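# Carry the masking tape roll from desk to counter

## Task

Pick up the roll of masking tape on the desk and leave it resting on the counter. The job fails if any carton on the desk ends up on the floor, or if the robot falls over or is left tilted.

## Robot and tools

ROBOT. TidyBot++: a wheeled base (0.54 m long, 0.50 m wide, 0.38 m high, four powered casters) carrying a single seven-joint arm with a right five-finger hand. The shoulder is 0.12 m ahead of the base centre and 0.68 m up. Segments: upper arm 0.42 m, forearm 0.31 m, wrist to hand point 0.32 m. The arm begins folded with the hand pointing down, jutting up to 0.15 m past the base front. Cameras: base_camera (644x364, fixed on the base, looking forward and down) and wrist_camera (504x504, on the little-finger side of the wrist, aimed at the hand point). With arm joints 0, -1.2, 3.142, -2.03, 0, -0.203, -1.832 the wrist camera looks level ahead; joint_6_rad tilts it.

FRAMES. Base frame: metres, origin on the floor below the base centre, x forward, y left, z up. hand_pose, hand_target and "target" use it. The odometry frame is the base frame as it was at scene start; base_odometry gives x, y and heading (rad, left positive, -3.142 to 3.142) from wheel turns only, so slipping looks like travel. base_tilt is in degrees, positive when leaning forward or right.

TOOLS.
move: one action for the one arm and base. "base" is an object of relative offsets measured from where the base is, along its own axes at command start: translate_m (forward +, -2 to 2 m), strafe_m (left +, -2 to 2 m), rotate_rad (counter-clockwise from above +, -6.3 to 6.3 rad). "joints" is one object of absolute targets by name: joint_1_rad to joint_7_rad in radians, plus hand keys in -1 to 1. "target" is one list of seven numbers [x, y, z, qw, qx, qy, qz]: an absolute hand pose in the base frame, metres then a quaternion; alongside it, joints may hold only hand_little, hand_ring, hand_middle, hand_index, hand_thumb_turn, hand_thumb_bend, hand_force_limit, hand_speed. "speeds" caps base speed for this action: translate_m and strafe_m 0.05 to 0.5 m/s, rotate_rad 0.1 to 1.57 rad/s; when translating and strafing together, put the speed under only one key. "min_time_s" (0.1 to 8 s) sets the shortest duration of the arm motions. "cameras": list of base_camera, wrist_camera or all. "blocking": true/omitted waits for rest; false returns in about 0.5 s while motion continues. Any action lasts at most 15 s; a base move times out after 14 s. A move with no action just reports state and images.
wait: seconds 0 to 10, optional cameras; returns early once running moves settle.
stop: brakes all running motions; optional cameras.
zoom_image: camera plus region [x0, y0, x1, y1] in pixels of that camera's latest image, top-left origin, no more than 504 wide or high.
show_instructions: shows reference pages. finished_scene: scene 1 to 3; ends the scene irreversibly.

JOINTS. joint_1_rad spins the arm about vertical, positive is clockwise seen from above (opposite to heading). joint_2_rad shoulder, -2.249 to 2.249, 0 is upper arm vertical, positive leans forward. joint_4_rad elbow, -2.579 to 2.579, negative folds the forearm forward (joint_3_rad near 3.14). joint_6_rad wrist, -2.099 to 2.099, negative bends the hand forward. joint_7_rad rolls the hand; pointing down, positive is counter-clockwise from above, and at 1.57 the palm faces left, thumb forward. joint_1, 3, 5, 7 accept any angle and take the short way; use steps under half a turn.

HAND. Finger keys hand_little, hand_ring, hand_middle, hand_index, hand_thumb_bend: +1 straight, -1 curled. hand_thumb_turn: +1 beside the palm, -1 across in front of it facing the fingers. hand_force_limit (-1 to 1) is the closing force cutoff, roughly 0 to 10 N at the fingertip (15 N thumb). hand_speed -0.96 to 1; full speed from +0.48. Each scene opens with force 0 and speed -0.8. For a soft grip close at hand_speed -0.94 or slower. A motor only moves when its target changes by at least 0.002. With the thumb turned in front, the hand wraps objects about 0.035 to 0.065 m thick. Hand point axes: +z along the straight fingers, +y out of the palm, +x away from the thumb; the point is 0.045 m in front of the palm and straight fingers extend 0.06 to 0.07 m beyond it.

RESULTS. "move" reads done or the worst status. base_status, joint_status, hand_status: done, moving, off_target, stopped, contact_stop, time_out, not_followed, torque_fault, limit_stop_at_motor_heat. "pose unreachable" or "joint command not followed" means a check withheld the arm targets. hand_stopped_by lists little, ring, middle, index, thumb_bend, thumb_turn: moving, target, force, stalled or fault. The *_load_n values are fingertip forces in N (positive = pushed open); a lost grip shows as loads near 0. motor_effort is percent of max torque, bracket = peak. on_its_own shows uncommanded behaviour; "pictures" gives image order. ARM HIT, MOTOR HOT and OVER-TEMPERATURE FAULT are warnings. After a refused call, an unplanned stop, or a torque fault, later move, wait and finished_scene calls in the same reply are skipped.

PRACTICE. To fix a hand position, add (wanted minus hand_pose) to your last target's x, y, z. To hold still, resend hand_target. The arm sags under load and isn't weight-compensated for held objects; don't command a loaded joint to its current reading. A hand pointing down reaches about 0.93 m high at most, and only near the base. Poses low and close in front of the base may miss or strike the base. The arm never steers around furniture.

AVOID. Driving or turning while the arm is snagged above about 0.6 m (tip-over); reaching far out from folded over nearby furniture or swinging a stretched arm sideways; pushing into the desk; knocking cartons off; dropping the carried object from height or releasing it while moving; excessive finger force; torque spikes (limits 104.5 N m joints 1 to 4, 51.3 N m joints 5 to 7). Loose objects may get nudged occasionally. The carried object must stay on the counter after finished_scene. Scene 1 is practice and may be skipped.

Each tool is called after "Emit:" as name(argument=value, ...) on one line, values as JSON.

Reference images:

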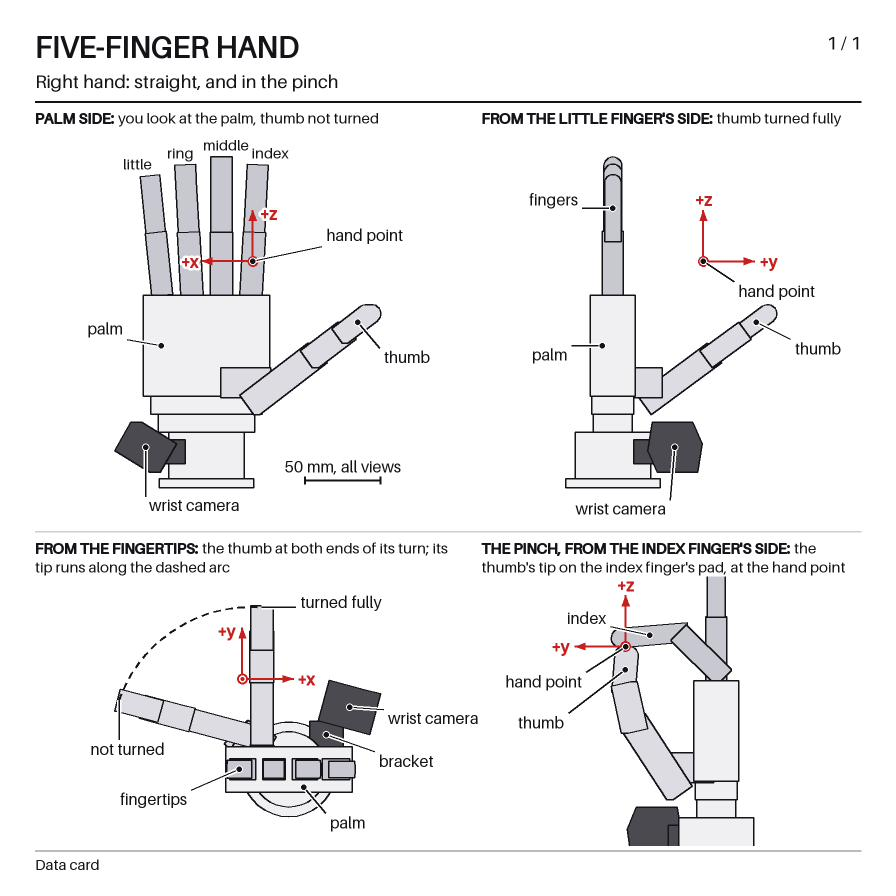

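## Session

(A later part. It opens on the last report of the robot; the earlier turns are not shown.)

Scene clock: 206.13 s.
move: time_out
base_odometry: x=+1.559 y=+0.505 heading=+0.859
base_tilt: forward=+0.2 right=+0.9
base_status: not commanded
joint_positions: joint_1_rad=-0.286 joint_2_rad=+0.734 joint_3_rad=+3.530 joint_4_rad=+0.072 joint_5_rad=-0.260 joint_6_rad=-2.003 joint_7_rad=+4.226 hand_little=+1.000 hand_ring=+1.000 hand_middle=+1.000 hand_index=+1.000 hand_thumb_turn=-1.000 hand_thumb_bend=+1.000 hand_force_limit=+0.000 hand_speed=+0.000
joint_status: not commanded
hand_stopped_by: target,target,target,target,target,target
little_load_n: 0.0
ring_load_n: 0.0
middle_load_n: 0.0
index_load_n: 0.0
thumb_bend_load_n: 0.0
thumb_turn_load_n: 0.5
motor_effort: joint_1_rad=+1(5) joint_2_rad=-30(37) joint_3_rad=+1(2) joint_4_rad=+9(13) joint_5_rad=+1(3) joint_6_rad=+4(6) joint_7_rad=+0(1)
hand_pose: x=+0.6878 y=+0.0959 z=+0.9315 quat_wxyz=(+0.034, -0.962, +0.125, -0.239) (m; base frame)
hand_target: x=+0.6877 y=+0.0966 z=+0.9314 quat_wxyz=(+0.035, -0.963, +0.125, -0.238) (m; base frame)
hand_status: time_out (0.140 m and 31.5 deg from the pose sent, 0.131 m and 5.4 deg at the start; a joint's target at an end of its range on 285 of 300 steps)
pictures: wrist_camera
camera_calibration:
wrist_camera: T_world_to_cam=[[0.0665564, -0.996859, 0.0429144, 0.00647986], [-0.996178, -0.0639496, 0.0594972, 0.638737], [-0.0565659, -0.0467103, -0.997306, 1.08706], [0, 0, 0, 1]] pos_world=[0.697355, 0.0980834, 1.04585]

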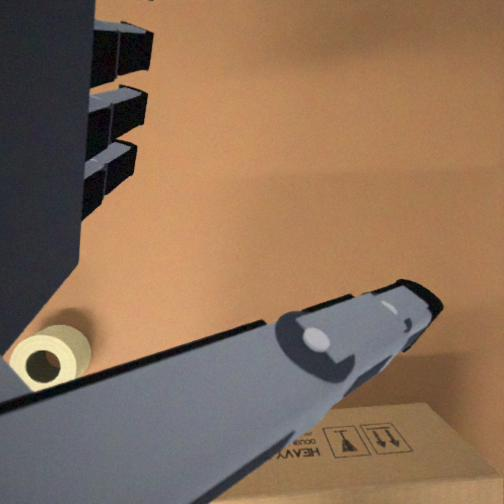

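Emit:
move(joints={"joint_1_rad":0,"joint_2_rad":-0.6,"joint_3_rad":3.142,"joint_4_rad":-1.43,"joint_5_rad":0,"joint_6_rad":-1.5,"joint_7_rad":-1.832}, min_time_s=2.5)

Emit:
move(base={"strafe_m":0.25}, speeds={"strafe_m":0.25}, cameras=["all"])

Scene clock: 218.90 s.
move: done
base_odometry: x=+1.559 y=+0.505 heading=+0.859
base_tilt: forward=+0.2 right=+0.9
base_status: not commanded
joint_positions: joint_1_rad=-0.016 joint_2_rad=-0.578 joint_3_rad=+3.165 joint_4_rad=-1.395 joint_5_rad=-0.039 joint_6_rad=-1.586 joint_7_rad=+4.403 hand_little=+1.000 hand_ring=+1.000 hand_middle=+1.000 hand_index=+1.000 hand_thumb_turn=-1.000 hand_thumb_bend=+1.000 hand_force_limit=+0.000 hand_speed=+0.000
joint_status: all done
hand_stopped_by: target,target,target,target,target,target
little_load_n: 0.0
ring_load_n: 0.0
middle_load_n: 0.0
index_load_n: 0.0
thumb_bend_load_n: 0.0
thumb_turn_load_n: 0.5
motor_effort: joint_1_rad=+1(2) joint_2_rad=+4(33) joint_3_rad=+1(2) joint_4_rad=+12(13) joint_5_rad=-1(2) joint_6_rad=+6(7) joint_7_rad=-1(2)
hand_pose: x=+0.3013 y=-0.0384 z=+0.9774 quat_wxyz=(+0.079, -0.922, +0.140, -0.353) (m; base frame)
hand_target: x=+0.3158 y=-0.0489 z=+0.9867 quat_wxyz=(+0.051, -0.911, +0.120, -0.391) (m; base frame)
hand_status: not commanded
pictures: none

Scene clock: 220.67 s.
move: done
base_odometry: x=+1.370 y=+0.668 heading=+0.860
base_tilt: forward=+0.1 right=+0.9
base_status: done
joint_positions: joint_1_rad=-0.012 joint_2_rad=-0.580 joint_3_rad=+3.156 joint_4_rad=-1.397 joint_5_rad=-0.032 joint_6_rad=-1.583 joint_7_rad=+4.404 hand_little=+1.000 hand_ring=+1.000 hand_middle=+1.000 hand_index=+1.000 hand_thumb_turn=-1.000 hand_thumb_bend=+1.000 hand_force_limit=+0.000 hand_speed=+0.000
joint_status: not commanded
hand_stopped_by: target,target,target,target,target,target
little_load_n: 0.0
ring_load_n: 0.0
middle_load_n: 0.0
index_load_n: 0.0
thumb_bend_load_n: 0.0
thumb_turn_load_n: 0.0
motor_effort: joint_1_rad=+2(2) joint_2_rad=+4(5) joint_3_rad=+1(3) joint_4_rad=+12(12) joint_5_rad=+0(1) joint_6_rad=+6(6) joint_7_rad=-1(1)
hand_pose: x=+0.3011 y=-0.0385 z=+0.9780 quat_wxyz=(+0.074, -0.922, +0.139, -0.355) (m; base frame)
hand_target: x=+0.3158 y=-0.0489 z=+0.9867 quat_wxyz=(+0.051, -0.911, +0.120, -0.391) (m; base frame)
hand_status: not commanded
pictures: base_camera, wrist_camera
camera_calibration:
wrist_camera: T_world_to_cam=[[0.0366316, -0.999328, -0.00128784, -0.0515743], [-0.980042, -0.0356726, -0.195562, 0.487801], [0.195385, 0.00842588, -0.98069, 1.01531], [0, 0, 0, 1]] pos_world=[0.281577, -0.0426935, 1.09104]

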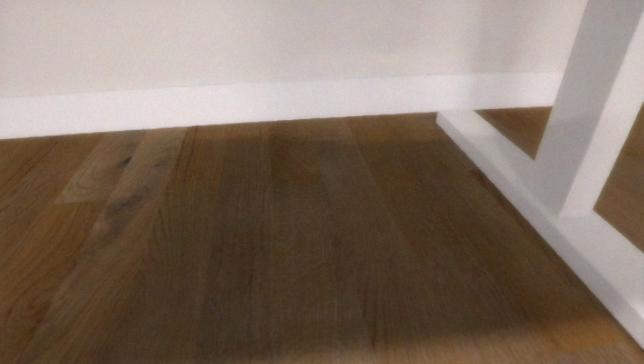

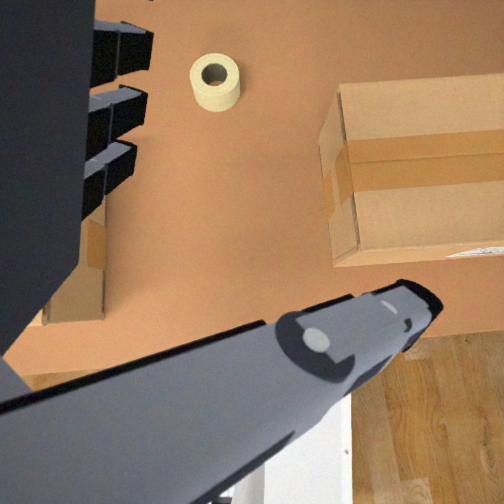

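Emit:
zoom_image(camera="wrist_camera", region=[160, 30, 280, 130])

Scaled by 4.200.

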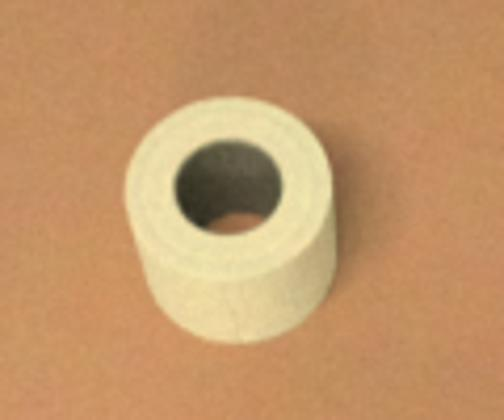

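Emit:
move(target=[0.555, 0.026, 0.87, 0.2706, -0.6533, 0.6533, -0.2706], min_time_s=3, cameras=["wrist_camera"])

Scene clock: 237.80 s.
move: done
base_odometry: x=+1.370 y=+0.668 heading=+0.860
base_tilt: forward=+0.2 right=+0.8
base_status: not commanded
joint_positions: joint_1_rad=-0.233 joint_2_rad=-0.183 joint_3_rad=+3.334 joint_4_rad=-1.550 joint_5_rad=+0.022 joint_6_rad=-1.006 joint_7_rad=+3.152 hand_little=+1.000 hand_ring=+1.000 hand_middle=+1.000 hand_index=+1.000 hand_thumb_turn=-1.000 hand_thumb_bend=+1.000 hand_force_limit=+0.000 hand_speed=+0.000
joint_status: not commanded
hand_stopped_by: target,target,target,target,target,target
little_load_n: 0.0
ring_load_n: 0.0
middle_load_n: 0.0
index_load_n: 0.0
thumb_bend_load_n: 0.0
thumb_turn_load_n: 0.0
motor_effort: joint_1_rad=+1(2) joint_2_rad=-10(12) joint_3_rad=+1(2) joint_4_rad=+15(16) joint_5_rad=+0(1) joint_6_rad=+6(6) joint_7_rad=-1(1)
hand_pose: x=+0.5327 y=+0.0358 z=+0.8848 quat_wxyz=(+0.272, -0.670, +0.642, -0.256) (m; base frame)
hand_target: x=+0.5550 y=+0.0260 z=+0.8700 quat_wxyz=(+0.271, -0.653, +0.653, -0.271) (m; base frame)
hand_status: done (0.028 m and 2.9 deg from the pose sent, 0.283 m and 72.1 deg at the start)
pictures: wrist_camera
camera_calibration:
wrist_camera: T_world_to_cam=[[-0.673103, -0.359992, -0.646017, 0.939664], [-0.596551, 0.780586, 0.186582, 0.127532], [0.437104, 0.510971, -0.740168, 0.51842], [0, 0, 0, 1]] pos_world=[0.481967, -0.0261757, 0.966962]

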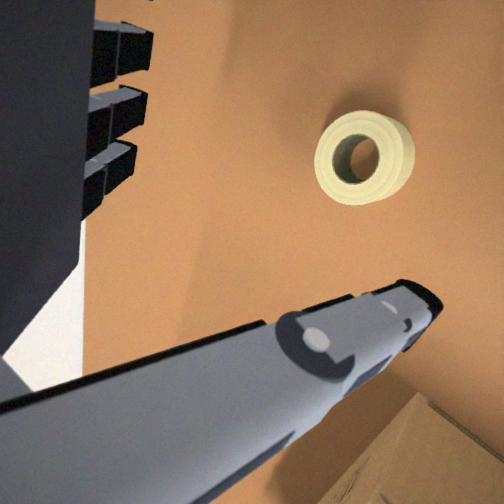

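Emit:
move(target=[0.573, 0.01, 0.785, 0.2706, -0.6533, 0.6533, -0.2706], min_time_s=3, cameras=["wrist_camera"])

Scene clock: 245.73 s.
move: done
base_odometry: x=+1.370 y=+0.668 heading=+0.860
base_tilt: forward=+0.2 right=+0.9
base_status: not commanded
joint_positions: joint_1_rad=-0.232 joint_2_rad=-0.147 joint_3_rad=+3.385 joint_4_rad=-1.783 joint_5_rad=+0.020 joint_6_rad=-0.728 joint_7_rad=+3.160 hand_little=+1.000 hand_ring=+1.000 hand_middle=+1.000 hand_index=+1.000 hand_thumb_turn=-1.000 hand_thumb_bend=+1.000 hand_force_limit=+0.000 hand_speed=+0.000
joint_status: not commanded
hand_stopped_by: target,target,target,target,target,target
little_load_n: 0.0
ring_load_n: 0.0
middle_load_n: 0.0
index_load_n: 0.0
thumb_bend_load_n: 0.0
thumb_turn_load_n: 0.0
motor_effort: joint_1_rad=+1(2) joint_2_rad=-11(12) joint_3_rad=+1(1) joint_4_rad=+15(16) joint_5_rad=+0(1) joint_6_rad=+6(6) joint_7_rad=-1(1)
hand_pose: x=+0.5571 y=+0.0185 z=+0.8042 quat_wxyz=(+0.268, -0.657, +0.653, -0.265) (m; base frame)
hand_target: x=+0.5730 y=+0.0100 z=+0.7850 quat_wxyz=(+0.271, -0.653, +0.653, -0.271) (m; base frame)
hand_status: done (0.026 m and 0.8 deg from the pose sent, 0.111 m and 2.9 deg at the start)
pictures: wrist_camera
camera_calibration:
wrist_camera: T_world_to_cam=[[-0.681366, -0.335709, -0.650415, 0.905552], [-0.567048, 0.803988, 0.179056, 0.159853], [0.462815, 0.490819, -0.738173, 0.441411], [0, 0, 0, 1]] pos_world=[0.503365, -0.0411704, 0.8862]

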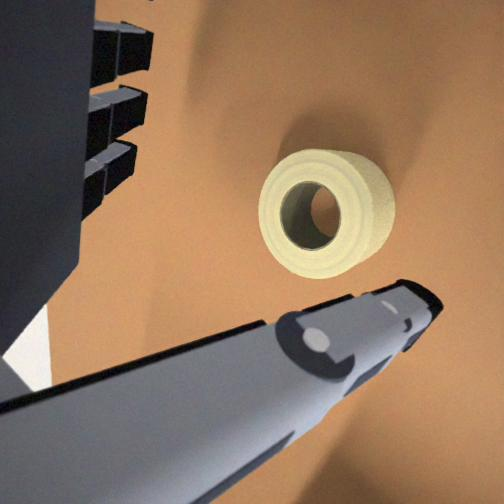

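Emit:
move(target=[0.57, 0.01, 0.742, 0.2706, -0.6533, 0.6533, -0.2706], min_time_s=3, cameras=["wrist_camera"])

Scene clock: 251.30 s.
move: done
base_odometry: x=+1.370 y=+0.668 heading=+0.860
base_tilt: forward=+0.2 right=+0.9
base_status: not commanded
joint_positions: joint_1_rad=-0.233 joint_2_rad=-0.134 joint_3_rad=+3.416 joint_4_rad=-1.910 joint_5_rad=+0.006 joint_6_rad=-0.586 joint_7_rad=+3.179 hand_little=+1.000 hand_ring=+1.000 hand_middle=+1.000 hand_index=+1.000 hand_thumb_turn=-1.000 hand_thumb_bend=+1.000 hand_force_limit=+0.000 hand_speed=+0.000
joint_status: not commanded
hand_stopped_by: target,target,target,target,target,target
little_load_n: 0.0
ring_load_n: 0.0
middle_load_n: 0.0
index_load_n: 0.0
thumb_bend_load_n: 0.0
thumb_turn_load_n: 0.0
motor_effort: joint_1_rad=+1(2) joint_2_rad=-12(12) joint_3_rad=+1(1) joint_4_rad=+15(16) joint_5_rad=+0(1) joint_6_rad=+6(6) joint_7_rad=+0(1)
hand_pose: x=+0.5576 y=+0.0090 z=+0.7615 quat_wxyz=(+0.267, -0.650, +0.659, -0.267) (m; base frame)
hand_target: x=+0.5700 y=+0.0100 z=+0.7420 quat_wxyz=(+0.271, -0.653, +0.653, -0.271) (m; base frame)
hand_status: done (0.023 m and 0.9 deg from the pose sent, 0.064 m and 0.8 deg at the start)
pictures: wrist_camera
camera_calibration:
wrist_camera: T_world_to_cam=[[-0.686426, -0.321897, -0.652075, 0.878902], [-0.552499, 0.813883, 0.17983, 0.166622], [0.472827, 0.483711, -0.736518, 0.407522], [0, 0, 0, 1]] pos_world=[0.502672, -0.049818, 0.843294]

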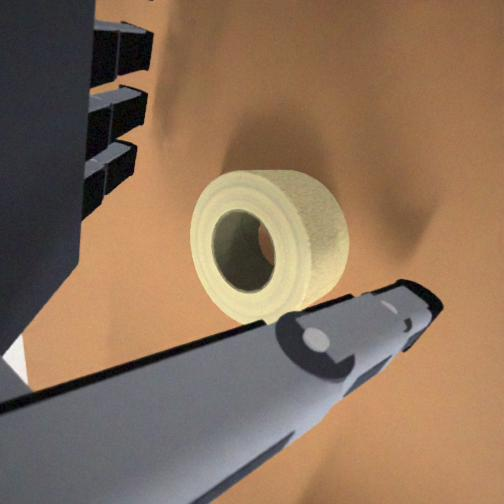

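Emit:
move(target=[0.57, 0.018, 0.73, 0.2706, -0.6533, 0.6533, -0.2706], min_time_s=2, cameras=["wrist_camera"])

Scene clock: 256.97 s.
move: done
base_odometry: x=+1.370 y=+0.668 heading=+0.860
base_tilt: forward=+0.2 right=+0.9
base_status: not commanded
joint_positions: joint_1_rad=-0.233 joint_2_rad=-0.123 joint_3_rad=+3.416 joint_4_rad=-1.941 joint_5_rad=+0.006 joint_6_rad=-0.544 joint_7_rad=+3.179 hand_little=+1.000 hand_ring=+1.000 hand_middle=+1.000 hand_index=+1.000 hand_thumb_turn=-1.000 hand_thumb_bend=+1.000 hand_force_limit=+0.000 hand_speed=+0.000
joint_status: not commanded
hand_stopped_by: target,target,target,target,target,target
little_load_n: 0.0
ring_load_n: 0.0
middle_load_n: 0.0
index_load_n: 0.0
thumb_bend_load_n: 0.0
thumb_turn_load_n: 0.0
motor_effort: joint_1_rad=+1(2) joint_2_rad=-12(12) joint_3_rad=+1(1) joint_4_rad=+15(15) joint_5_rad=+0(1) joint_6_rad=+6(6) joint_7_rad=-1(1)
hand_pose: x=+0.5590 y=+0.0095 z=+0.7495 quat_wxyz=(+0.267, -0.650, +0.659, -0.268) (m; base frame)
hand_target: x=+0.5700 y=+0.0180 z=+0.7300 quat_wxyz=(+0.271, -0.653, +0.653, -0.271) (m; base frame)
hand_status: done (0.024 m and 0.9 deg from the pose sent, 0.035 m and 0.9 deg at the start)
pictures: wrist_camera
camera_calibration:
wrist_camera: T_world_to_cam=[[-0.685905, -0.323665, -0.651747, 0.871717], [-0.552599, 0.814411, 0.177115, 0.171292], [0.473464, 0.481639, -0.737466, 0.398131], [0, 0, 0, 1]] pos_world=[0.504071, -0.0491135, 0.831409]

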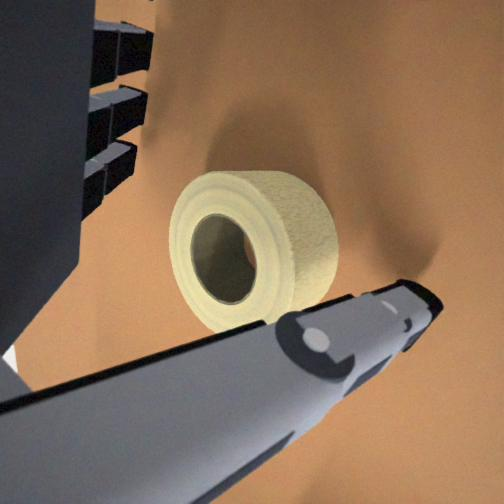

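Emit:
move(joints={"hand_force_limit":-0.5,"hand_speed":-0.85,"hand_index":0,"hand_middle":0}, cameras=["wrist_camera"])

Scene clock: 263.13 s.
move: off_target
base_odometry: x=+1.370 y=+0.668 heading=+0.860
base_tilt: forward=+0.2 right=+0.9
base_status: not commanded
joint_positions: joint_1_rad=-0.233 joint_2_rad=-0.123 joint_3_rad=+3.416 joint_4_rad=-1.942 joint_5_rad=+0.006 joint_6_rad=-0.520 joint_7_rad=+3.179 hand_little=+1.000 hand_ring=+1.000 hand_middle=+0.598 hand_index=+0.000 hand_thumb_turn=-1.000 hand_thumb_bend=+1.000 hand_force_limit=-0.500 hand_speed=-0.850
joint_status: hand_middle off_target (ended at +0.598, target +0.000); the others done
hand_stopped_by: target,target,force,target,target,target
little_load_n: 0.0
ring_load_n: 0.0
middle_load_n: 1.0
index_load_n: 2.0
thumb_bend_load_n: 0.5
thumb_turn_load_n: -0.5
motor_effort: joint_1_rad=+1(2) joint_2_rad=-10(12) joint_3_rad=+1(1) joint_4_rad=+13(15) joint_5_rad=+0(0) joint_6_rad=+4(6) joint_7_rad=+0(1)
hand_pose: x=+0.5652 y=+0.0092 z=+0.7536 quat_wxyz=(+0.274, -0.647, +0.656, -0.276) (m; base frame)
hand_target: x=+0.5700 y=+0.0180 z=+0.7300 quat_wxyz=(+0.271, -0.653, +0.653, -0.271) (m; base frame)
hand_status: not commanded
pictures: wrist_camera
camera_calibration:
wrist_camera: T_world_to_cam=[[-0.671001, -0.323813, -0.667011, 0.881585], [-0.555974, 0.814924, 0.16368, 0.186251], [0.490561, 0.48067, -0.726846, 0.380722], [0, 0, 0, 1]] pos_world=[0.508328, -0.0493134, 0.834267]

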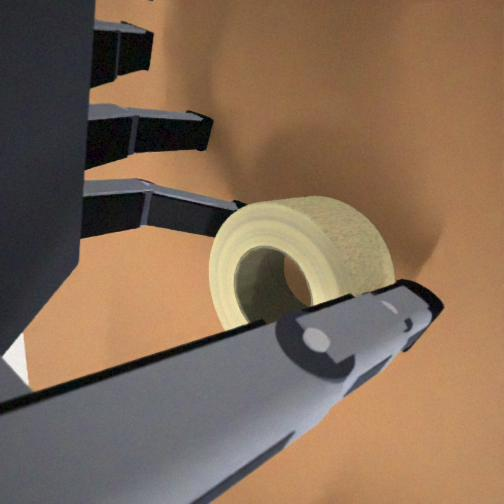

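Emit:
move(joints={"hand_force_limit":-0.2,"hand_speed":-0.9,"hand_index":-0.4,"hand_middle":-0.4}, cameras=["wrist_camera"])

Scene clock: 270.53 s.
move: off_target
base_odometry: x=+1.370 y=+0.668 heading=+0.860
base_tilt: forward=+0.2 right=+0.9
base_status: not commanded
joint_positions: joint_1_rad=-0.233 joint_2_rad=-0.121 joint_3_rad=+3.416 joint_4_rad=-1.945 joint_5_rad=+0.006 joint_6_rad=-0.505 joint_7_rad=+3.179 hand_little=+1.000 hand_ring=+1.000 hand_middle=-0.117 hand_index=-0.016 hand_thumb_turn=-1.000 hand_thumb_bend=+1.000 hand_force_limit=-0.200 hand_speed=-0.900
joint_status: hand_middle off_target (ended at -0.117, target -0.400); hand_index off_target (ended at -0.016, target -0.400); the others done
hand_stopped_by: target,target,force,force,target,target
little_load_n: 0.0
ring_load_n: -0.5
middle_load_n: 5.5
index_load_n: 3.0
thumb_bend_load_n: 1.5
thumb_turn_load_n: 1.0
motor_effort: joint_1_rad=+1(2) joint_2_rad=-12(12) joint_3_rad=+1(1) joint_4_rad=+15(16) joint_5_rad=+0(1) joint_6_rad=+6(6) joint_7_rad=-1(1)
hand_pose: x=+0.5684 y=+0.0090 z=+0.7542 quat_wxyz=(+0.277, -0.646, +0.654, -0.280) (m; base frame)
hand_target: x=+0.5700 y=+0.0180 z=+0.7300 quat_wxyz=(+0.271, -0.653, +0.653, -0.271) (m; base frame)
hand_status: not commanded
pictures: wrist_camera
camera_calibration:
wrist_camera: T_world_to_cam=[[-0.664279, -0.324213, -0.673513, 0.885075], [-0.557356, 0.815241, 0.157277, 0.193658], [0.498084, 0.479862, -0.72225, 0.371955], [0, 0, 0, 1]] pos_world=[0.510608, -0.0494125, 0.834295]

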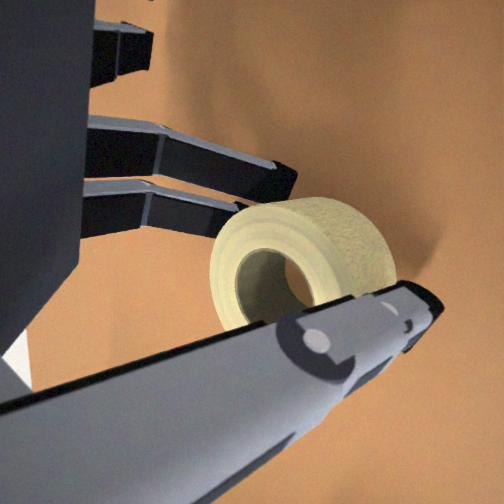

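Emit:
zoom_image(camera="wrist_camera", region=[180, 150, 450, 400])

Scaled by 1.867.

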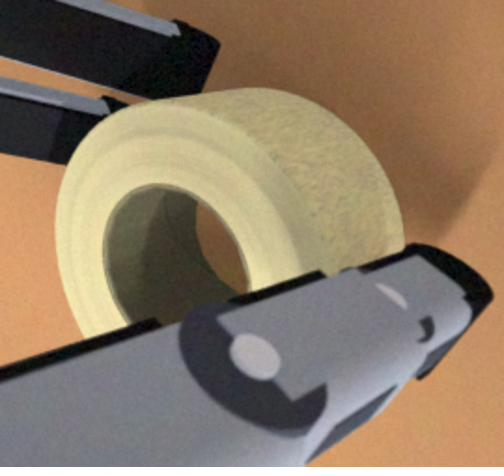

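Emit:
move(joints={"hand_force_limit":0.1,"hand_speed":-0.9,"hand_index":-0.5,"hand_middle":-0.5,"hand_thumb_bend":0.5}, cameras=["wrist_camera"])

Emit:
move(target=[0.573, 0.018, 0.77, 0.2706, -0.6533, 0.6533, -0.2706], min_time_s=3, cameras=["wrist_camera"])

Scene clock: 276.23 s.
move: off_target
base_odometry: x=+1.370 y=+0.668 heading=+0.860
base_tilt: forward=+0.2 right=+0.9
base_status: not commanded
joint_positions: joint_1_rad=-0.233 joint_2_rad=-0.121 joint_3_rad=+3.416 joint_4_rad=-1.945 joint_5_rad=+0.006 joint_6_rad=-0.505 joint_7_rad=+3.179 hand_little=+1.000 hand_ring=+1.000 hand_middle=-0.124 hand_index=-0.032 hand_thumb_turn=-1.000 hand_thumb_bend=+0.991 hand_force_limit=+0.100 hand_speed=-0.900
joint_status: hand_middle off_target (ended at -0.124, target -0.500); hand_index off_target (ended at -0.032, target -0.500); hand_thumb_bend off_target (ended at +0.991, target +0.500); the others done
hand_stopped_by: target,target,force,force,force,target
little_load_n: 0.0
ring_load_n: 0.0
middle_load_n: 6.0
index_load_n: 8.5
thumb_bend_load_n: 7.5
thumb_turn_load_n: 0.5
motor_effort: joint_1_rad=+1(2) joint_2_rad=-12(12) joint_3_rad=+1(1) joint_4_rad=+15(16) joint_5_rad=+0(1) joint_6_rad=+6(7) joint_7_rad=+0(1)
hand_pose: x=+0.5684 y=+0.0090 z=+0.7542 quat_wxyz=(+0.277, -0.646, +0.654, -0.280) (m; base frame)
hand_target: x=+0.5700 y=+0.0180 z=+0.7300 quat_wxyz=(+0.271, -0.653, +0.653, -0.271) (m; base frame)
hand_status: not commanded
pictures: wrist_camera
camera_calibration:
wrist_camera: T_world_to_cam=[[-0.664279, -0.324213, -0.673513, 0.885075], [-0.557356, 0.815241, 0.157277, 0.193658], [0.498084, 0.479862, -0.72225, 0.371955], [0, 0, 0, 1]] pos_world=[0.510608, -0.0494125, 0.834295]

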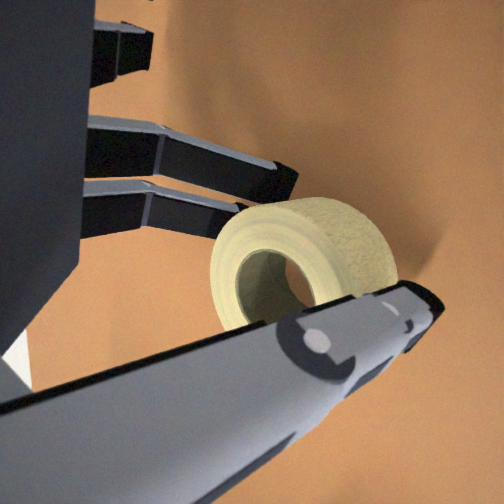

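Scene clock: 279.53 s.
move: done
base_odometry: x=+1.370 y=+0.668 heading=+0.860
base_tilt: forward=+0.2 right=+0.9
base_status: not commanded
joint_positions: joint_1_rad=-0.232 joint_2_rad=-0.121 joint_3_rad=+3.409 joint_4_rad=-1.889 joint_5_rad=+0.006 joint_6_rad=-0.518 joint_7_rad=+3.179 hand_little=+1.000 hand_ring=+1.000 hand_middle=-0.124 hand_index=-0.032 hand_thumb_turn=-1.000 hand_thumb_bend=+0.991 hand_force_limit=+0.100 hand_speed=-0.900
joint_status: not commanded
hand_stopped_by: target,target,force,force,force,target
little_load_n: 0.0
ring_load_n: 0.0
middle_load_n: 6.0
index_load_n: 8.5
thumb_bend_load_n: 7.5
thumb_turn_load_n: 0.0
motor_effort: joint_1_rad=+1(2) joint_2_rad=-12(13) joint_3_rad=+1(1) joint_4_rad=+16(16) joint_5_rad=+0(1) joint_6_rad=+6(7) joint_7_rad=+0(1)
hand_pose: x=+0.5833 y=+0.0105 z=+0.7795 quat_wxyz=(+0.290, -0.642, +0.646, -0.294) (m; base frame)
hand_target: x=+0.5730 y=+0.0180 z=+0.7700 quat_wxyz=(+0.271, -0.653, +0.653, -0.271) (m; base frame)
hand_status: done (0.016 m and 3.8 deg from the pose sent, 0.019 m and 1.5 deg at the start)
pictures: wrist_camera
camera_calibration:
wrist_camera: T_world_to_cam=[[-0.633445, -0.328963, -0.700379, 0.915524], [-0.567416, 0.812882, 0.131384, 0.222842], [0.526106, 0.480631, -0.701575, 0.349596], [0, 0, 0, 1]] pos_world=[0.522453, -0.0479972, 0.857204]

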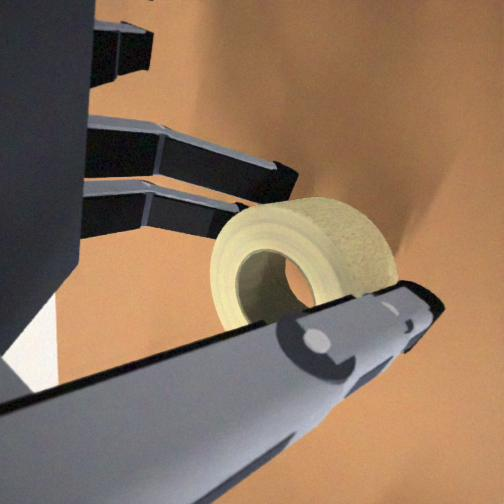

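Emit:
move(target=[0.5, 0.0, 1.0, 0.2706, -0.6533, 0.6533, -0.2706], min_time_s=3, cameras=["wrist_camera"])

Emit:
move(base={"translate_m":-0.6}, speeds={"translate_m":0.3})

Emit:
move(base={"rotate_rad":-2.96}, speeds={"rotate_rad":0.8}, cameras=["all"])

Scene clock: 307.37 s.
move: done
base_odometry: x=+1.370 y=+0.668 heading=+0.860
base_tilt: forward=+0.2 right=+0.8
base_status: not commanded
joint_positions: joint_1_rad=-0.232 joint_2_rad=-0.147 joint_3_rad=+3.409 joint_4_rad=-1.172 joint_5_rad=+0.006 joint_6_rad=-1.294 joint_7_rad=+3.179 hand_little=+1.000 hand_ring=+1.000 hand_middle=-0.124 hand_index=-0.032 hand_thumb_turn=-1.000 hand_thumb_bend=+0.991 hand_force_limit=+0.100 hand_speed=-0.900
joint_status: not commanded
hand_stopped_by: target,target,force,force,force,target
little_load_n: 0.0
ring_load_n: 0.0
middle_load_n: 6.0
index_load_n: 8.5
thumb_bend_load_n: 7.5
thumb_turn_load_n: 0.0
motor_effort: joint_1_rad=+1(2) joint_2_rad=-10(13) joint_3_rad=+1(1) joint_4_rad=+14(17) joint_5_rad=+0(1) joint_6_rad=+6(7) joint_7_rad=-1(1)
hand_pose: x=+0.5254 y=+0.0031 z=+0.9964 quat_wxyz=(+0.282, -0.645, +0.653, -0.280) (m; base frame)
hand_target: x=+0.5000 y=+0.0000 z=+1.0000 quat_wxyz=(+0.271, -0.653, +0.653, -0.271) (m; base frame)
hand_status: done (0.026 m and 2.0 deg from the pose sent, 0.236 m and 3.8 deg at the start)
pictures: wrist_camera
camera_calibration:
wrist_camera: T_world_to_cam=[[-0.657115, -0.321678, -0.681706, 1.02212], [-0.560983, 0.812759, 0.15723, 0.138315], [0.503485, 0.485744, -0.714532, 0.560572], [0, 0, 0, 1]] pos_world=[0.467004, -0.0559177, 1.07559]

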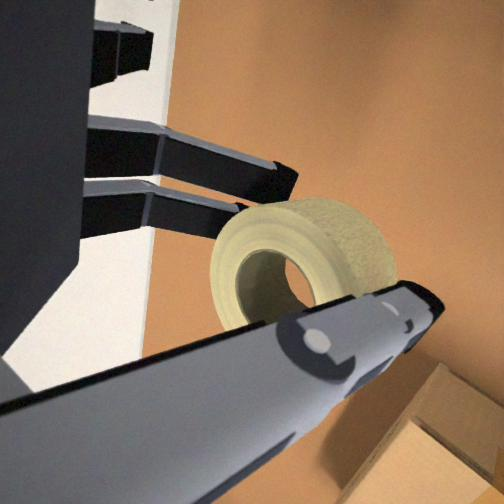

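Scene clock: 310.20 s.
move: done
base_odometry: x=+0.978 y=+0.213 heading=+0.859
base_tilt: forward=+0.2 right=+0.9
base_status: done
joint_positions: joint_1_rad=-0.233 joint_2_rad=-0.164 joint_3_rad=+3.409 joint_4_rad=-1.171 joint_5_rad=+0.006 joint_6_rad=-1.299 joint_7_rad=+3.179 hand_little=+1.000 hand_ring=+1.000 hand_middle=-0.124 hand_index=-0.032 hand_thumb_turn=-1.000 hand_thumb_bend=+0.991 hand_force_limit=+0.100 hand_speed=-0.900
joint_status: not commanded
hand_stopped_by: target,target,force,force,force,target
little_load_n: 0.0
ring_load_n: 0.0
middle_load_n: 6.0
index_load_n: 8.5
thumb_bend_load_n: 7.5
thumb_turn_load_n: 0.0
motor_effort: joint_1_rad=+1(2) joint_2_rad=-10(18) joint_3_rad=+0(1) joint_4_rad=+14(17) joint_5_rad=+0(1) joint_6_rad=+6(7) joint_7_rad=+0(1)
hand_pose: x=+0.5192 y=+0.0020 z=+1.0023 quat_wxyz=(+0.287, -0.642, +0.652, -0.283) (m; base frame)
hand_target: x=+0.5000 y=+0.0000 z=+1.0000 quat_wxyz=(+0.271, -0.653, +0.653, -0.271) (m; base frame)
hand_status: not commanded
pictures: none

Scene clock: 314.70 s.
move: done
base_odometry: x=+0.978 y=+0.213 heading=-2.099
base_tilt: forward=+0.2 right=+0.9
base_status: done
joint_positions: joint_1_rad=-0.233 joint_2_rad=-0.164 joint_3_rad=+3.409 joint_4_rad=-1.171 joint_5_rad=+0.006 joint_6_rad=-1.299 joint_7_rad=+3.179 hand_little=+1.000 hand_ring=+1.000 hand_middle=-0.124 hand_index=-0.032 hand_thumb_turn=-1.000 hand_thumb_bend=+0.991 hand_force_limit=+0.100 hand_speed=-0.900
joint_status: not commanded
hand_stopped_by: target,target,force,force,force,target
little_load_n: 0.0
ring_load_n: 0.0
middle_load_n: 6.0
index_load_n: 9.0
thumb_bend_load_n: 7.5
thumb_turn_load_n: 0.5
motor_effort: joint_1_rad=+1(3) joint_2_rad=-9(11) joint_3_rad=+1(3) joint_4_rad=+14(14) joint_5_rad=-1(2) joint_6_rad=+6(7) joint_7_rad=-1(1)
hand_pose: x=+0.5192 y=+0.0024 z=+1.0023 quat_wxyz=(+0.287, -0.643, +0.651, -0.283) (m; base frame)
hand_target: x=+0.5000 y=+0.0000 z=+1.0000 quat_wxyz=(+0.271, -0.653, +0.653, -0.271) (m; base frame)
hand_status: not commanded
pictures: base_camera, wrist_camera
camera_calibration:
wrist_camera: T_world_to_cam=[[-0.6485, -0.319744, -0.690805, 1.02655], [-0.563743, 0.811544, 0.153591, 0.139622], [0.511509, 0.48904, -0.70654, 0.556081], [0, 0, 0, 1]] pos_world=[0.459988, -0.0570221, 1.08059]

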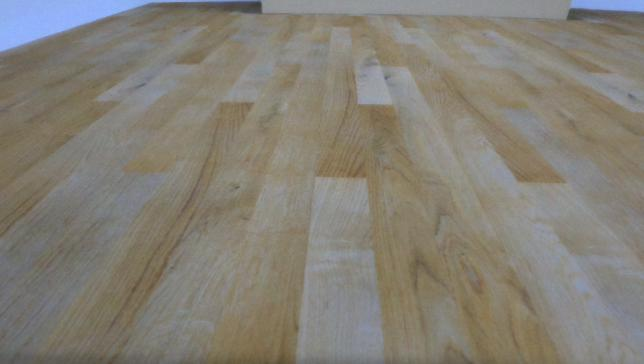

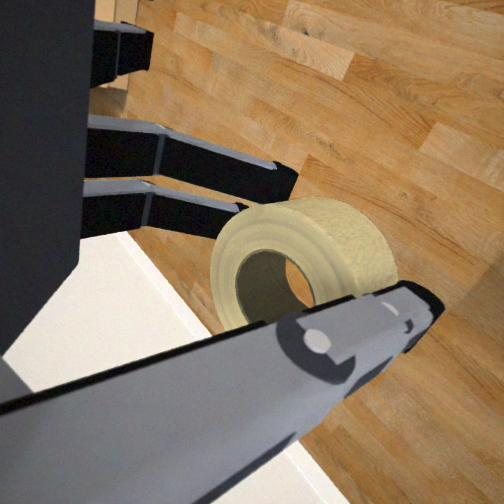

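Emit:
move(base={"rotate_rad":-0.06})

Emit:
move(base={"translate_m":1.75,"strafe_m":-0.4}, speeds={"translate_m":0.4}, cameras=["all"])

Scene clock: 321.90 s.
move: done
base_odometry: x=+0.978 y=+0.213 heading=-2.158
base_tilt: forward=+0.2 right=+0.9
base_status: done
joint_positions: joint_1_rad=-0.234 joint_2_rad=-0.164 joint_3_rad=+3.411 joint_4_rad=-1.171 joint_5_rad=+0.006 joint_6_rad=-1.299 joint_7_rad=+3.179 hand_little=+1.000 hand_ring=+1.000 hand_middle=-0.124 hand_index=-0.032 hand_thumb_turn=-1.000 hand_thumb_bend=+0.991 hand_force_limit=+0.100 hand_speed=-0.900
joint_status: not commanded
hand_stopped_by: target,target,force,force,force,target
little_load_n: 0.0
ring_load_n: 0.0
middle_load_n: 6.0
index_load_n: 9.0
thumb_bend_load_n: 7.5
thumb_turn_load_n: 0.5
motor_effort: joint_1_rad=+1(3) joint_2_rad=-10(11) joint_3_rad=+1(3) joint_4_rad=+14(14) joint_5_rad=+0(1) joint_6_rad=+6(7) joint_7_rad=-1(1)
hand_pose: x=+0.5193 y=+0.0019 z=+1.0023 quat_wxyz=(+0.287, -0.642, +0.652, -0.283) (m; base frame)
hand_target: x=+0.5000 y=+0.0000 z=+1.0000 quat_wxyz=(+0.271, -0.653, +0.653, -0.271) (m; base frame)
hand_status: not commanded
pictures: none

Scene clock: 327.33 s.
move: done
base_odometry: x=-0.325 y=-1.023 heading=-2.158
base_tilt: forward=+0.2 right=+0.9
base_status: done
joint_positions: joint_1_rad=-0.234 joint_2_rad=-0.167 joint_3_rad=+3.411 joint_4_rad=-1.170 joint_5_rad=+0.006 joint_6_rad=-1.300 joint_7_rad=+3.179 hand_little=+1.000 hand_ring=+1.000 hand_middle=-0.124 hand_index=-0.032 hand_thumb_turn=-1.000 hand_thumb_bend=+0.991 hand_force_limit=+0.100 hand_speed=-0.900
joint_status: not commanded
hand_stopped_by: target,target,force,force,force,target
little_load_n: 0.0
ring_load_n: 0.0
middle_load_n: 6.0
index_load_n: 8.5
thumb_bend_load_n: 7.5
thumb_turn_load_n: 0.5
motor_effort: joint_1_rad=+1(2) joint_2_rad=-9(13) joint_3_rad=+0(1) joint_4_rad=+14(15) joint_5_rad=+0(1) joint_6_rad=+6(7) joint_7_rad=-1(1)
hand_pose: x=+0.5180 y=+0.0017 z=+1.0037 quat_wxyz=(+0.289, -0.642, +0.651, -0.283) (m; base frame)
hand_target: x=+0.5000 y=+0.0000 z=+1.0000 quat_wxyz=(+0.271, -0.653, +0.653, -0.271) (m; base frame)
hand_status: not commanded
pictures: base_camera, wrist_camera
camera_calibration:
wrist_camera: T_world_to_cam=[[-0.646856, -0.318387, -0.69297, 1.02774], [-0.563433, 0.811887, 0.152915, 0.139863], [0.513927, 0.489356, -0.704564, 0.554796], [0, 0, 0, 1]] pos_world=[0.458479, -0.0578262, 1.0817]

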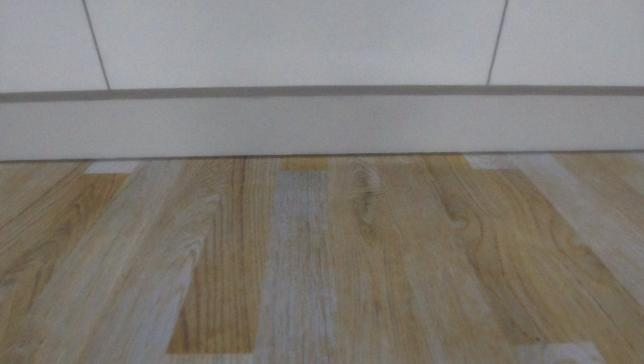

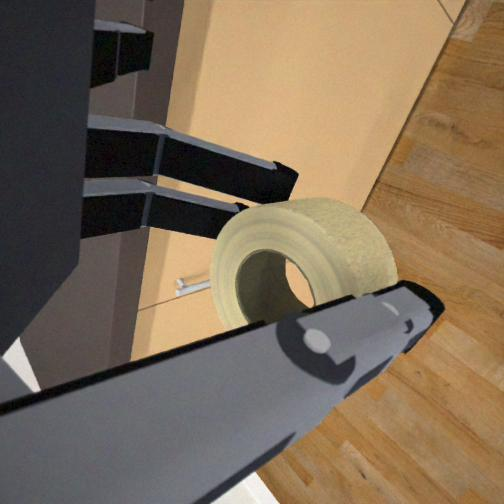

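Emit:
zoom_image(camera="wrist_camera", region=[60, 0, 260, 360])

Scaled by 1.400.

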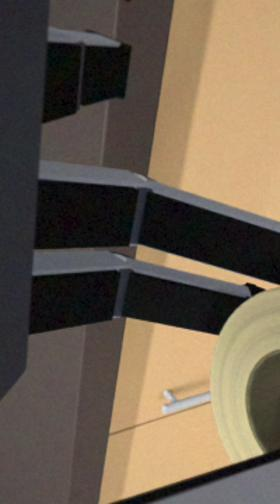

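Emit:
move(base={"rotate_rad":0.05})

Emit:
move(base={"translate_m":0.4}, speeds={"translate_m":0.2}, cameras=["all"])

Scene clock: 342.90 s.
move: done
base_odometry: x=-0.325 y=-1.023 heading=-2.109
base_tilt: forward=+0.2 right=+0.9
base_status: done
joint_positions: joint_1_rad=-0.237 joint_2_rad=-0.167 joint_3_rad=+3.411 joint_4_rad=-1.170 joint_5_rad=+0.006 joint_6_rad=-1.300 joint_7_rad=+3.179 hand_little=+1.000 hand_ring=+1.000 hand_middle=-0.124 hand_index=-0.032 hand_thumb_turn=-1.000 hand_thumb_bend=+0.991 hand_force_limit=+0.100 hand_speed=-0.900
joint_status: not commanded
hand_stopped_by: target,target,force,force,force,target
little_load_n: 0.0
ring_load_n: 0.0
middle_load_n: 6.0
index_load_n: 8.5
thumb_bend_load_n: 7.5
thumb_turn_load_n: 0.5
motor_effort: joint_1_rad=+1(3) joint_2_rad=-9(10) joint_3_rad=+1(2) joint_4_rad=+14(14) joint_5_rad=-1(1) joint_6_rad=+6(7) joint_7_rad=-1(1)
hand_pose: x=+0.5180 y=+0.0026 z=+1.0037 quat_wxyz=(+0.289, -0.643, +0.651, -0.283) (m; base frame)
hand_target: x=+0.5000 y=+0.0000 z=+1.0000 quat_wxyz=(+0.271, -0.653, +0.653, -0.271) (m; base frame)
hand_status: not commanded
pictures: none

Scene clock: 345.60 s.
move: done
base_odometry: x=-0.530 y=-1.366 heading=-2.108
base_tilt: forward=+0.2 right=+0.9
base_status: done
joint_positions: joint_1_rad=-0.237 joint_2_rad=-0.169 joint_3_rad=+3.411 joint_4_rad=-1.170 joint_5_rad=+0.006 joint_6_rad=-1.300 joint_7_rad=+3.179 hand_little=+1.000 hand_ring=+1.000 hand_middle=-0.124 hand_index=-0.032 hand_thumb_turn=-1.000 hand_thumb_bend=+0.991 hand_force_limit=+0.100 hand_speed=-0.900
joint_status: not commanded
hand_stopped_by: target,target,force,force,force,target
little_load_n: 0.0
ring_load_n: 0.0
middle_load_n: 6.0
index_load_n: 8.5
thumb_bend_load_n: 7.5
thumb_turn_load_n: 0.0
motor_effort: joint_1_rad=+1(2) joint_2_rad=-9(13) joint_3_rad=+1(1) joint_4_rad=+14(14) joint_5_rad=+0(1) joint_6_rad=+6(7) joint_7_rad=-1(1)
hand_pose: x=+0.5173 y=+0.0025 z=+1.0045 quat_wxyz=(+0.290, -0.642, +0.651, -0.284) (m; base frame)
hand_target: x=+0.5000 y=+0.0000 z=+1.0000 quat_wxyz=(+0.271, -0.653, +0.653, -0.271) (m; base frame)
hand_status: not commanded
pictures: base_camera, wrist_camera
camera_calibration:
wrist_camera: T_world_to_cam=[[-0.644826, -0.319529, -0.694335, 1.02845], [-0.565562, 0.810533, 0.152233, 0.14051], [0.514138, 0.490854, -0.703367, 0.554044], [0, 0, 0, 1]] pos_world=[0.457787, -0.0572219, 1.0824]

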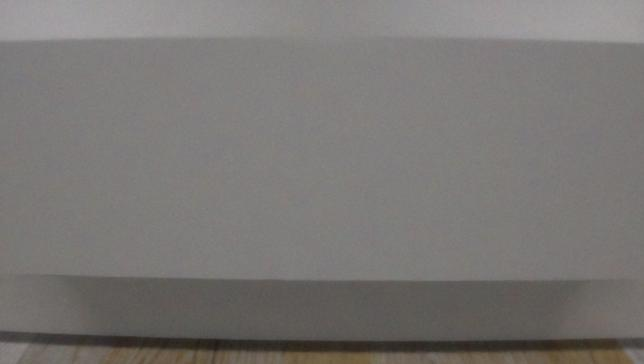

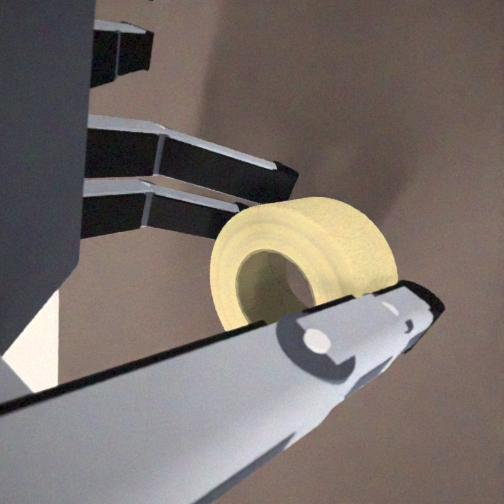

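Emit:
move(target=[0.53, 0.0, 0.94, 0.2706, -0.6533, 0.6533, -0.2706], min_time_s=3, cameras=["wrist_camera"])

Scene clock: 351.23 s.
move: done
base_odometry: x=-0.530 y=-1.366 heading=-2.108
base_tilt: forward=+0.2 right=+0.9
base_status: not commanded
joint_positions: joint_1_rad=-0.237 joint_2_rad=-0.169 joint_3_rad=+3.411 joint_4_rad=-1.330 joint_5_rad=+0.006 joint_6_rad=-1.238 joint_7_rad=+3.179 hand_little=+1.000 hand_ring=+1.000 hand_middle=-0.124 hand_index=-0.032 hand_thumb_turn=-1.000 hand_thumb_bend=+0.991 hand_force_limit=+0.100 hand_speed=-0.900
joint_status: not commanded
hand_stopped_by: target,target,force,force,force,target
little_load_n: 0.0
ring_load_n: 0.0
middle_load_n: 6.0
index_load_n: 8.5
thumb_bend_load_n: 7.5
thumb_turn_load_n: 0.0
motor_effort: joint_1_rad=+1(2) joint_2_rad=-9(10) joint_3_rad=+1(1) joint_4_rad=+14(15) joint_5_rad=-1(1) joint_6_rad=+6(7) joint_7_rad=-1(1)
hand_pose: x=+0.5142 y=+0.0055 z=+0.9423 quat_wxyz=(+0.259, -0.657, +0.663, -0.250) (m; base frame)
hand_target: x=+0.5300 y=+0.0000 z=+0.9400 quat_wxyz=(+0.271, -0.653, +0.653, -0.271) (m; base frame)
hand_status: done (0.017 m and 2.9 deg from the pose sent, 0.066 m and 2.9 deg at the start)
pictures: wrist_camera
camera_calibration:
wrist_camera: T_world_to_cam=[[-0.707637, -0.321239, -0.62933, 0.955351], [-0.552152, 0.807164, 0.208841, 0.0855032], [0.440884, 0.495269, -0.748552, 0.590578], [0, 0, 0, 1]] pos_world=[0.462875, -0.0546141, 1.02545]

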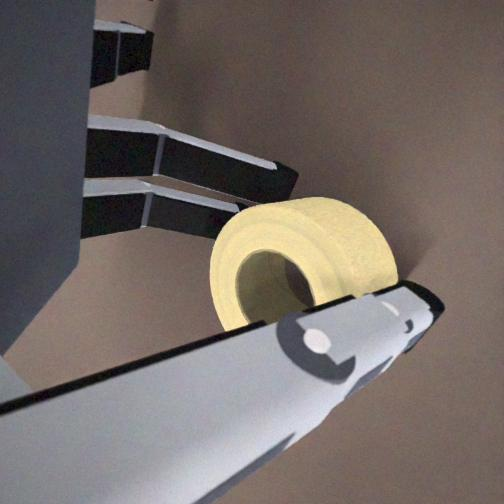

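Emit:
move(target=[0.53, 0.0, 0.925, 0.2706, -0.6533, 0.6533, -0.2706], min_time_s=1.5, cameras=[])

Emit:
move(target=[0.53, 0.0, 0.91, 0.2706, -0.6533, 0.6533, -0.2706], min_time_s=1.5, cameras=["wrist_camera"])

Scene clock: 358.30 s.
move: done
base_odometry: x=-0.530 y=-1.366 heading=-2.108
base_tilt: forward=+0.2 right=+0.9
base_status: not commanded
joint_positions: joint_1_rad=-0.255 joint_2_rad=-0.187 joint_3_rad=+3.418 joint_4_rad=-1.370 joint_5_rad=+0.006 joint_6_rad=-1.176 joint_7_rad=+3.179 hand_little=+1.000 hand_ring=+1.000 hand_middle=-0.124 hand_index=-0.032 hand_thumb_turn=-1.000 hand_thumb_bend=+0.991 hand_force_limit=+0.100 hand_speed=-0.900
joint_status: not commanded
hand_stopped_by: target,target,force,force,force,target
little_load_n: 0.0
ring_load_n: 0.0
middle_load_n: 5.0
index_load_n: 6.5
thumb_bend_load_n: 7.5
thumb_turn_load_n: -0.5
motor_effort: joint_1_rad=+1(2) joint_2_rad=-5(10) joint_3_rad=+0(1) joint_4_rad=+11(14) joint_5_rad=+0(1) joint_6_rad=+4(6) joint_7_rad=-1(1)
hand_pose: x=+0.5205 y=+0.0088 z=+0.9416 quat_wxyz=(+0.275, -0.654, +0.654, -0.260) (m; base frame)
hand_target: x=+0.5300 y=+0.0000 z=+0.9250 quat_wxyz=(+0.271, -0.653, +0.653, -0.271) (m; base frame)
hand_status: done (0.021 m and 1.3 deg from the pose sent, 0.024 m and 2.9 deg at the start)
pictures: none
No camera images: "cameras" was empty.

Scene clock: 360.10 s.
move: off_target
base_odometry: x=-0.530 y=-1.366 heading=-2.108
base_tilt: forward=+0.2 right=+0.9
base_status: not commanded
joint_positions: joint_1_rad=-0.282 joint_2_rad=-0.217 joint_3_rad=+3.437 joint_4_rad=-1.415 joint_5_rad=+0.007 joint_6_rad=-1.122 joint_7_rad=+3.179 hand_little=+1.000 hand_ring=+1.000 hand_middle=-0.124 hand_index=-0.032 hand_thumb_turn=-1.000 hand_thumb_bend=+0.991 hand_force_limit=+0.100 hand_speed=-0.900
joint_status: not commanded
hand_stopped_by: target,target,force,force,force,target
little_load_n: 0.0
ring_load_n: 0.0
middle_load_n: 2.5
index_load_n: 5.0
thumb_bend_load_n: 7.0
thumb_turn_load_n: -1.5
motor_effort: joint_1_rad=+1(1) joint_2_rad=-2(5) joint_3_rad=+0(1) joint_4_rad=+8(11) joint_5_rad=+0(1) joint_6_rad=+3(4) joint_7_rad=+0(1)
hand_pose: x=+0.5213 y=+0.0092 z=+0.9412 quat_wxyz=(+0.292, -0.650, +0.648, -0.268) (m; base frame)
hand_target: x=+0.5300 y=+0.0000 z=+0.9100 quat_wxyz=(+0.271, -0.653, +0.653, -0.271) (m; base frame)
hand_status: off_target (0.034 m and 2.5 deg from the pose sent, 0.034 m and 1.3 deg at the start)
pictures: wrist_camera
camera_calibration:
wrist_camera: T_world_to_cam=[[-0.651742, -0.323503, -0.685987, 0.984983], [-0.581236, 0.794086, 0.177739, 0.13118], [0.487234, 0.51456, -0.705571, 0.519999], [0, 0, 0, 1]] pos_world=[0.46484, -0.0530943, 1.01927]

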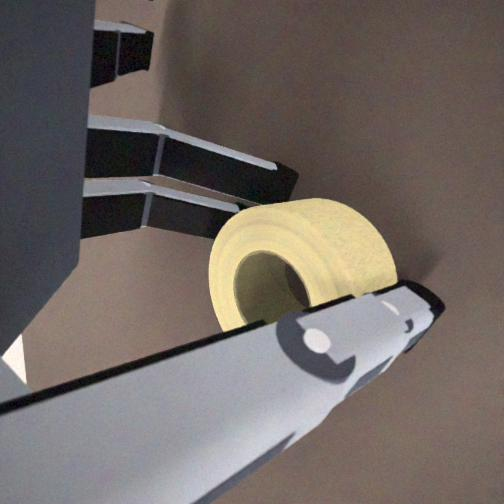

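Emit:
move(target=[0.53, 0.0, 0.922, 0.2706, -0.6533, 0.6533, -0.2706], min_time_s=1)

Emit:
move(joints={"hand_speed":-0.8,"hand_index":0.7,"hand_middle":0.7}, cameras=["wrist_camera"])

Scene clock: 363.53 s.
move: done
base_odometry: x=-0.530 y=-1.366 heading=-2.108
base_tilt: forward=+0.2 right=+0.9
base_status: not commanded
joint_positions: joint_1_rad=-0.282 joint_2_rad=-0.217 joint_3_rad=+3.437 joint_4_rad=-1.415 joint_5_rad=+0.007 joint_6_rad=-1.122 joint_7_rad=+3.179 hand_little=+1.000 hand_ring=+1.000 hand_middle=-0.124 hand_index=-0.032 hand_thumb_turn=-1.000 hand_thumb_bend=+0.991 hand_force_limit=+0.100 hand_speed=-0.900
joint_status: not commanded
hand_stopped_by: target,target,force,force,force,target
little_load_n: 0.0
ring_load_n: 0.0
middle_load_n: 3.0
index_load_n: 5.5
thumb_bend_load_n: 7.5
thumb_turn_load_n: -1.5
motor_effort: joint_1_rad=+0(1) joint_2_rad=-2(2) joint_3_rad=+0(1) joint_4_rad=+8(8) joint_5_rad=-1(1) joint_6_rad=+3(4) joint_7_rad=+0(1)
hand_pose: x=+0.5213 y=+0.0092 z=+0.9412 quat_wxyz=(+0.292, -0.650, +0.648, -0.268) (m; base frame)
hand_target: x=+0.5300 y=+0.0000 z=+0.9220 quat_wxyz=(+0.271, -0.653, +0.653, -0.271) (m; base frame)
hand_status: done (0.023 m and 2.5 deg from the pose sent, 0.023 m and 2.5 deg at the start)
pictures: none

Scene clock: 365.50 s.
move: done
base_odometry: x=-0.530 y=-1.366 heading=-2.108
base_tilt: forward=+0.2 right=+0.9
base_status: not commanded
joint_positions: joint_1_rad=-0.282 joint_2_rad=-0.217 joint_3_rad=+3.437 joint_4_rad=-1.412 joint_5_rad=+0.007 joint_6_rad=-1.121 joint_7_rad=+3.179 hand_little=+1.000 hand_ring=+1.000 hand_middle=+0.700 hand_index=+0.700 hand_thumb_turn=-1.000 hand_thumb_bend=+0.990 hand_force_limit=+0.100 hand_speed=-0.800
joint_status: all done
hand_stopped_by: target,target,target,target,force,target
little_load_n: 0.0
ring_load_n: 0.0
middle_load_n: 0.0
index_load_n: 0.0
thumb_bend_load_n: 0.0
thumb_turn_load_n: 0.0
motor_effort: joint_1_rad=+1(2) joint_2_rad=-8(10) joint_3_rad=+0(1) joint_4_rad=+15(15) joint_5_rad=-1(1) joint_6_rad=+6(6) joint_7_rad=-1(1)
hand_pose: x=+0.5218 y=+0.0091 z=+0.9427 quat_wxyz=(+0.293, -0.650, +0.648, -0.269) (m; base frame)
hand_target: x=+0.5300 y=+0.0000 z=+0.9220 quat_wxyz=(+0.271, -0.653, +0.653, -0.271) (m; base frame)
hand_status: not commanded
pictures: wrist_camera
camera_calibration:
wrist_camera: T_world_to_cam=[[-0.649549, -0.32339, -0.688118, 0.987199], [-0.581667, 0.794198, 0.175822, 0.133362], [0.489642, 0.51446, -0.703975, 0.518076], [0, 0, 0, 1]] pos_world=[0.465134, -0.0531947, 1.02057]

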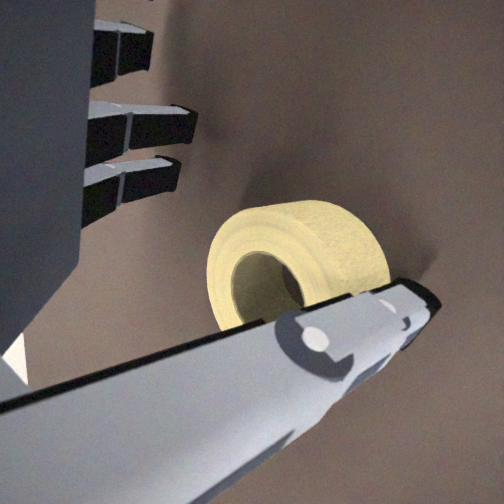

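Emit:
move(joints={"hand_speed":0,"hand_index":1,"hand_middle":1})

Emit:
move(target=[0.51, 0.0, 1.03, 0.2706, -0.6533, 0.6533, -0.2706], min_time_s=2.5, cameras=["wrist_camera"])

Scene clock: 368.70 s.
move: done
base_odometry: x=-0.530 y=-1.366 heading=-2.108
base_tilt: forward=+0.2 right=+0.9
base_status: not commanded
joint_positions: joint_1_rad=-0.282 joint_2_rad=-0.217 joint_3_rad=+3.437 joint_4_rad=-1.412 joint_5_rad=+0.007 joint_6_rad=-1.121 joint_7_rad=+3.179 hand_little=+1.000 hand_ring=+1.000 hand_middle=+1.000 hand_index=+1.000 hand_thumb_turn=-1.000 hand_thumb_bend=+0.990 hand_force_limit=+0.100 hand_speed=+0.000
joint_status: all done
hand_stopped_by: target,target,target,target,force,target
little_load_n: 0.0
ring_load_n: 0.0
middle_load_n: 0.0
index_load_n: 0.0
thumb_bend_load_n: 0.0
thumb_turn_load_n: 0.0
motor_effort: joint_1_rad=+1(1) joint_2_rad=-9(9) joint_3_rad=+0(1) joint_4_rad=+15(15) joint_5_rad=-1(1) joint_6_rad=+6(6) joint_7_rad=+0(1)
hand_pose: x=+0.5218 y=+0.0091 z=+0.9427 quat_wxyz=(+0.293, -0.650, +0.648, -0.269) (m; base frame)
hand_target: x=+0.5300 y=+0.0000 z=+0.9220 quat_wxyz=(+0.271, -0.653, +0.653, -0.271) (m; base frame)
hand_status: not commanded
pictures: none

Scene clock: 371.50 s.
move: done
base_odometry: x=-0.530 y=-1.366 heading=-2.108
base_tilt: forward=+0.2 right=+0.9
base_status: not commanded
joint_positions: joint_1_rad=-0.121 joint_2_rad=-0.126 joint_3_rad=+3.372 joint_4_rad=-0.994 joint_5_rad=-0.019 joint_6_rad=-1.398 joint_7_rad=+3.185 hand_little=+1.000 hand_ring=+1.000 hand_middle=+1.000 hand_index=+1.000 hand_thumb_turn=-1.000 hand_thumb_bend=+0.990 hand_force_limit=+0.100 hand_speed=+0.000
joint_status: not commanded
hand_stopped_by: target,target,target,target,force,target
little_load_n: 0.0
ring_load_n: 0.0
middle_load_n: 0.0
index_load_n: 0.0
thumb_bend_load_n: 0.0
thumb_turn_load_n: 0.0
motor_effort: joint_1_rad=+1(2) joint_2_rad=-10(10) joint_3_rad=+1(1) joint_4_rad=+13(15) joint_5_rad=+0(1) joint_6_rad=+6(7) joint_7_rad=-1(1)
hand_pose: x=+0.5178 y=-0.0174 z=+1.0494 quat_wxyz=(+0.292, -0.617, +0.664, -0.306) (m; base frame)
hand_target: x=+0.5100 y=+0.0000 z=+1.0300 quat_wxyz=(+0.271, -0.653, +0.653, -0.271) (m; base frame)
hand_status: done (0.027 m and 6.4 deg from the pose sent, 0.089 m and 2.6 deg at the start)
pictures: wrist_camera
camera_calibration:
wrist_camera: T_world_to_cam=[[-0.635701, -0.28316, -0.718126, 1.07445], [-0.520677, 0.844091, 0.128086, 0.152721], [0.569895, 0.455336, -0.684024, 0.545253], [0, 0, 0, 1]] pos_world=[0.451812, -0.0729428, 1.125]

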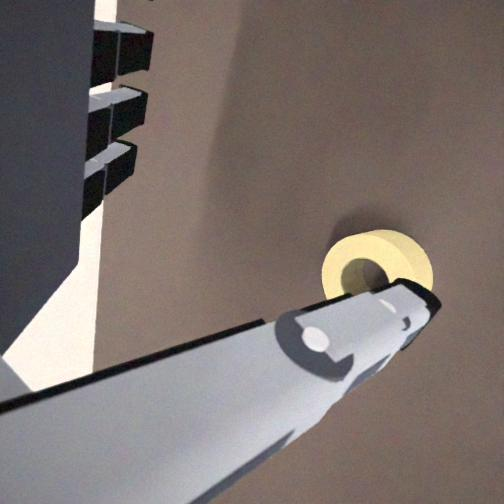

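Emit:
finished_scene(scene=1)

The scene is finished: the task was done.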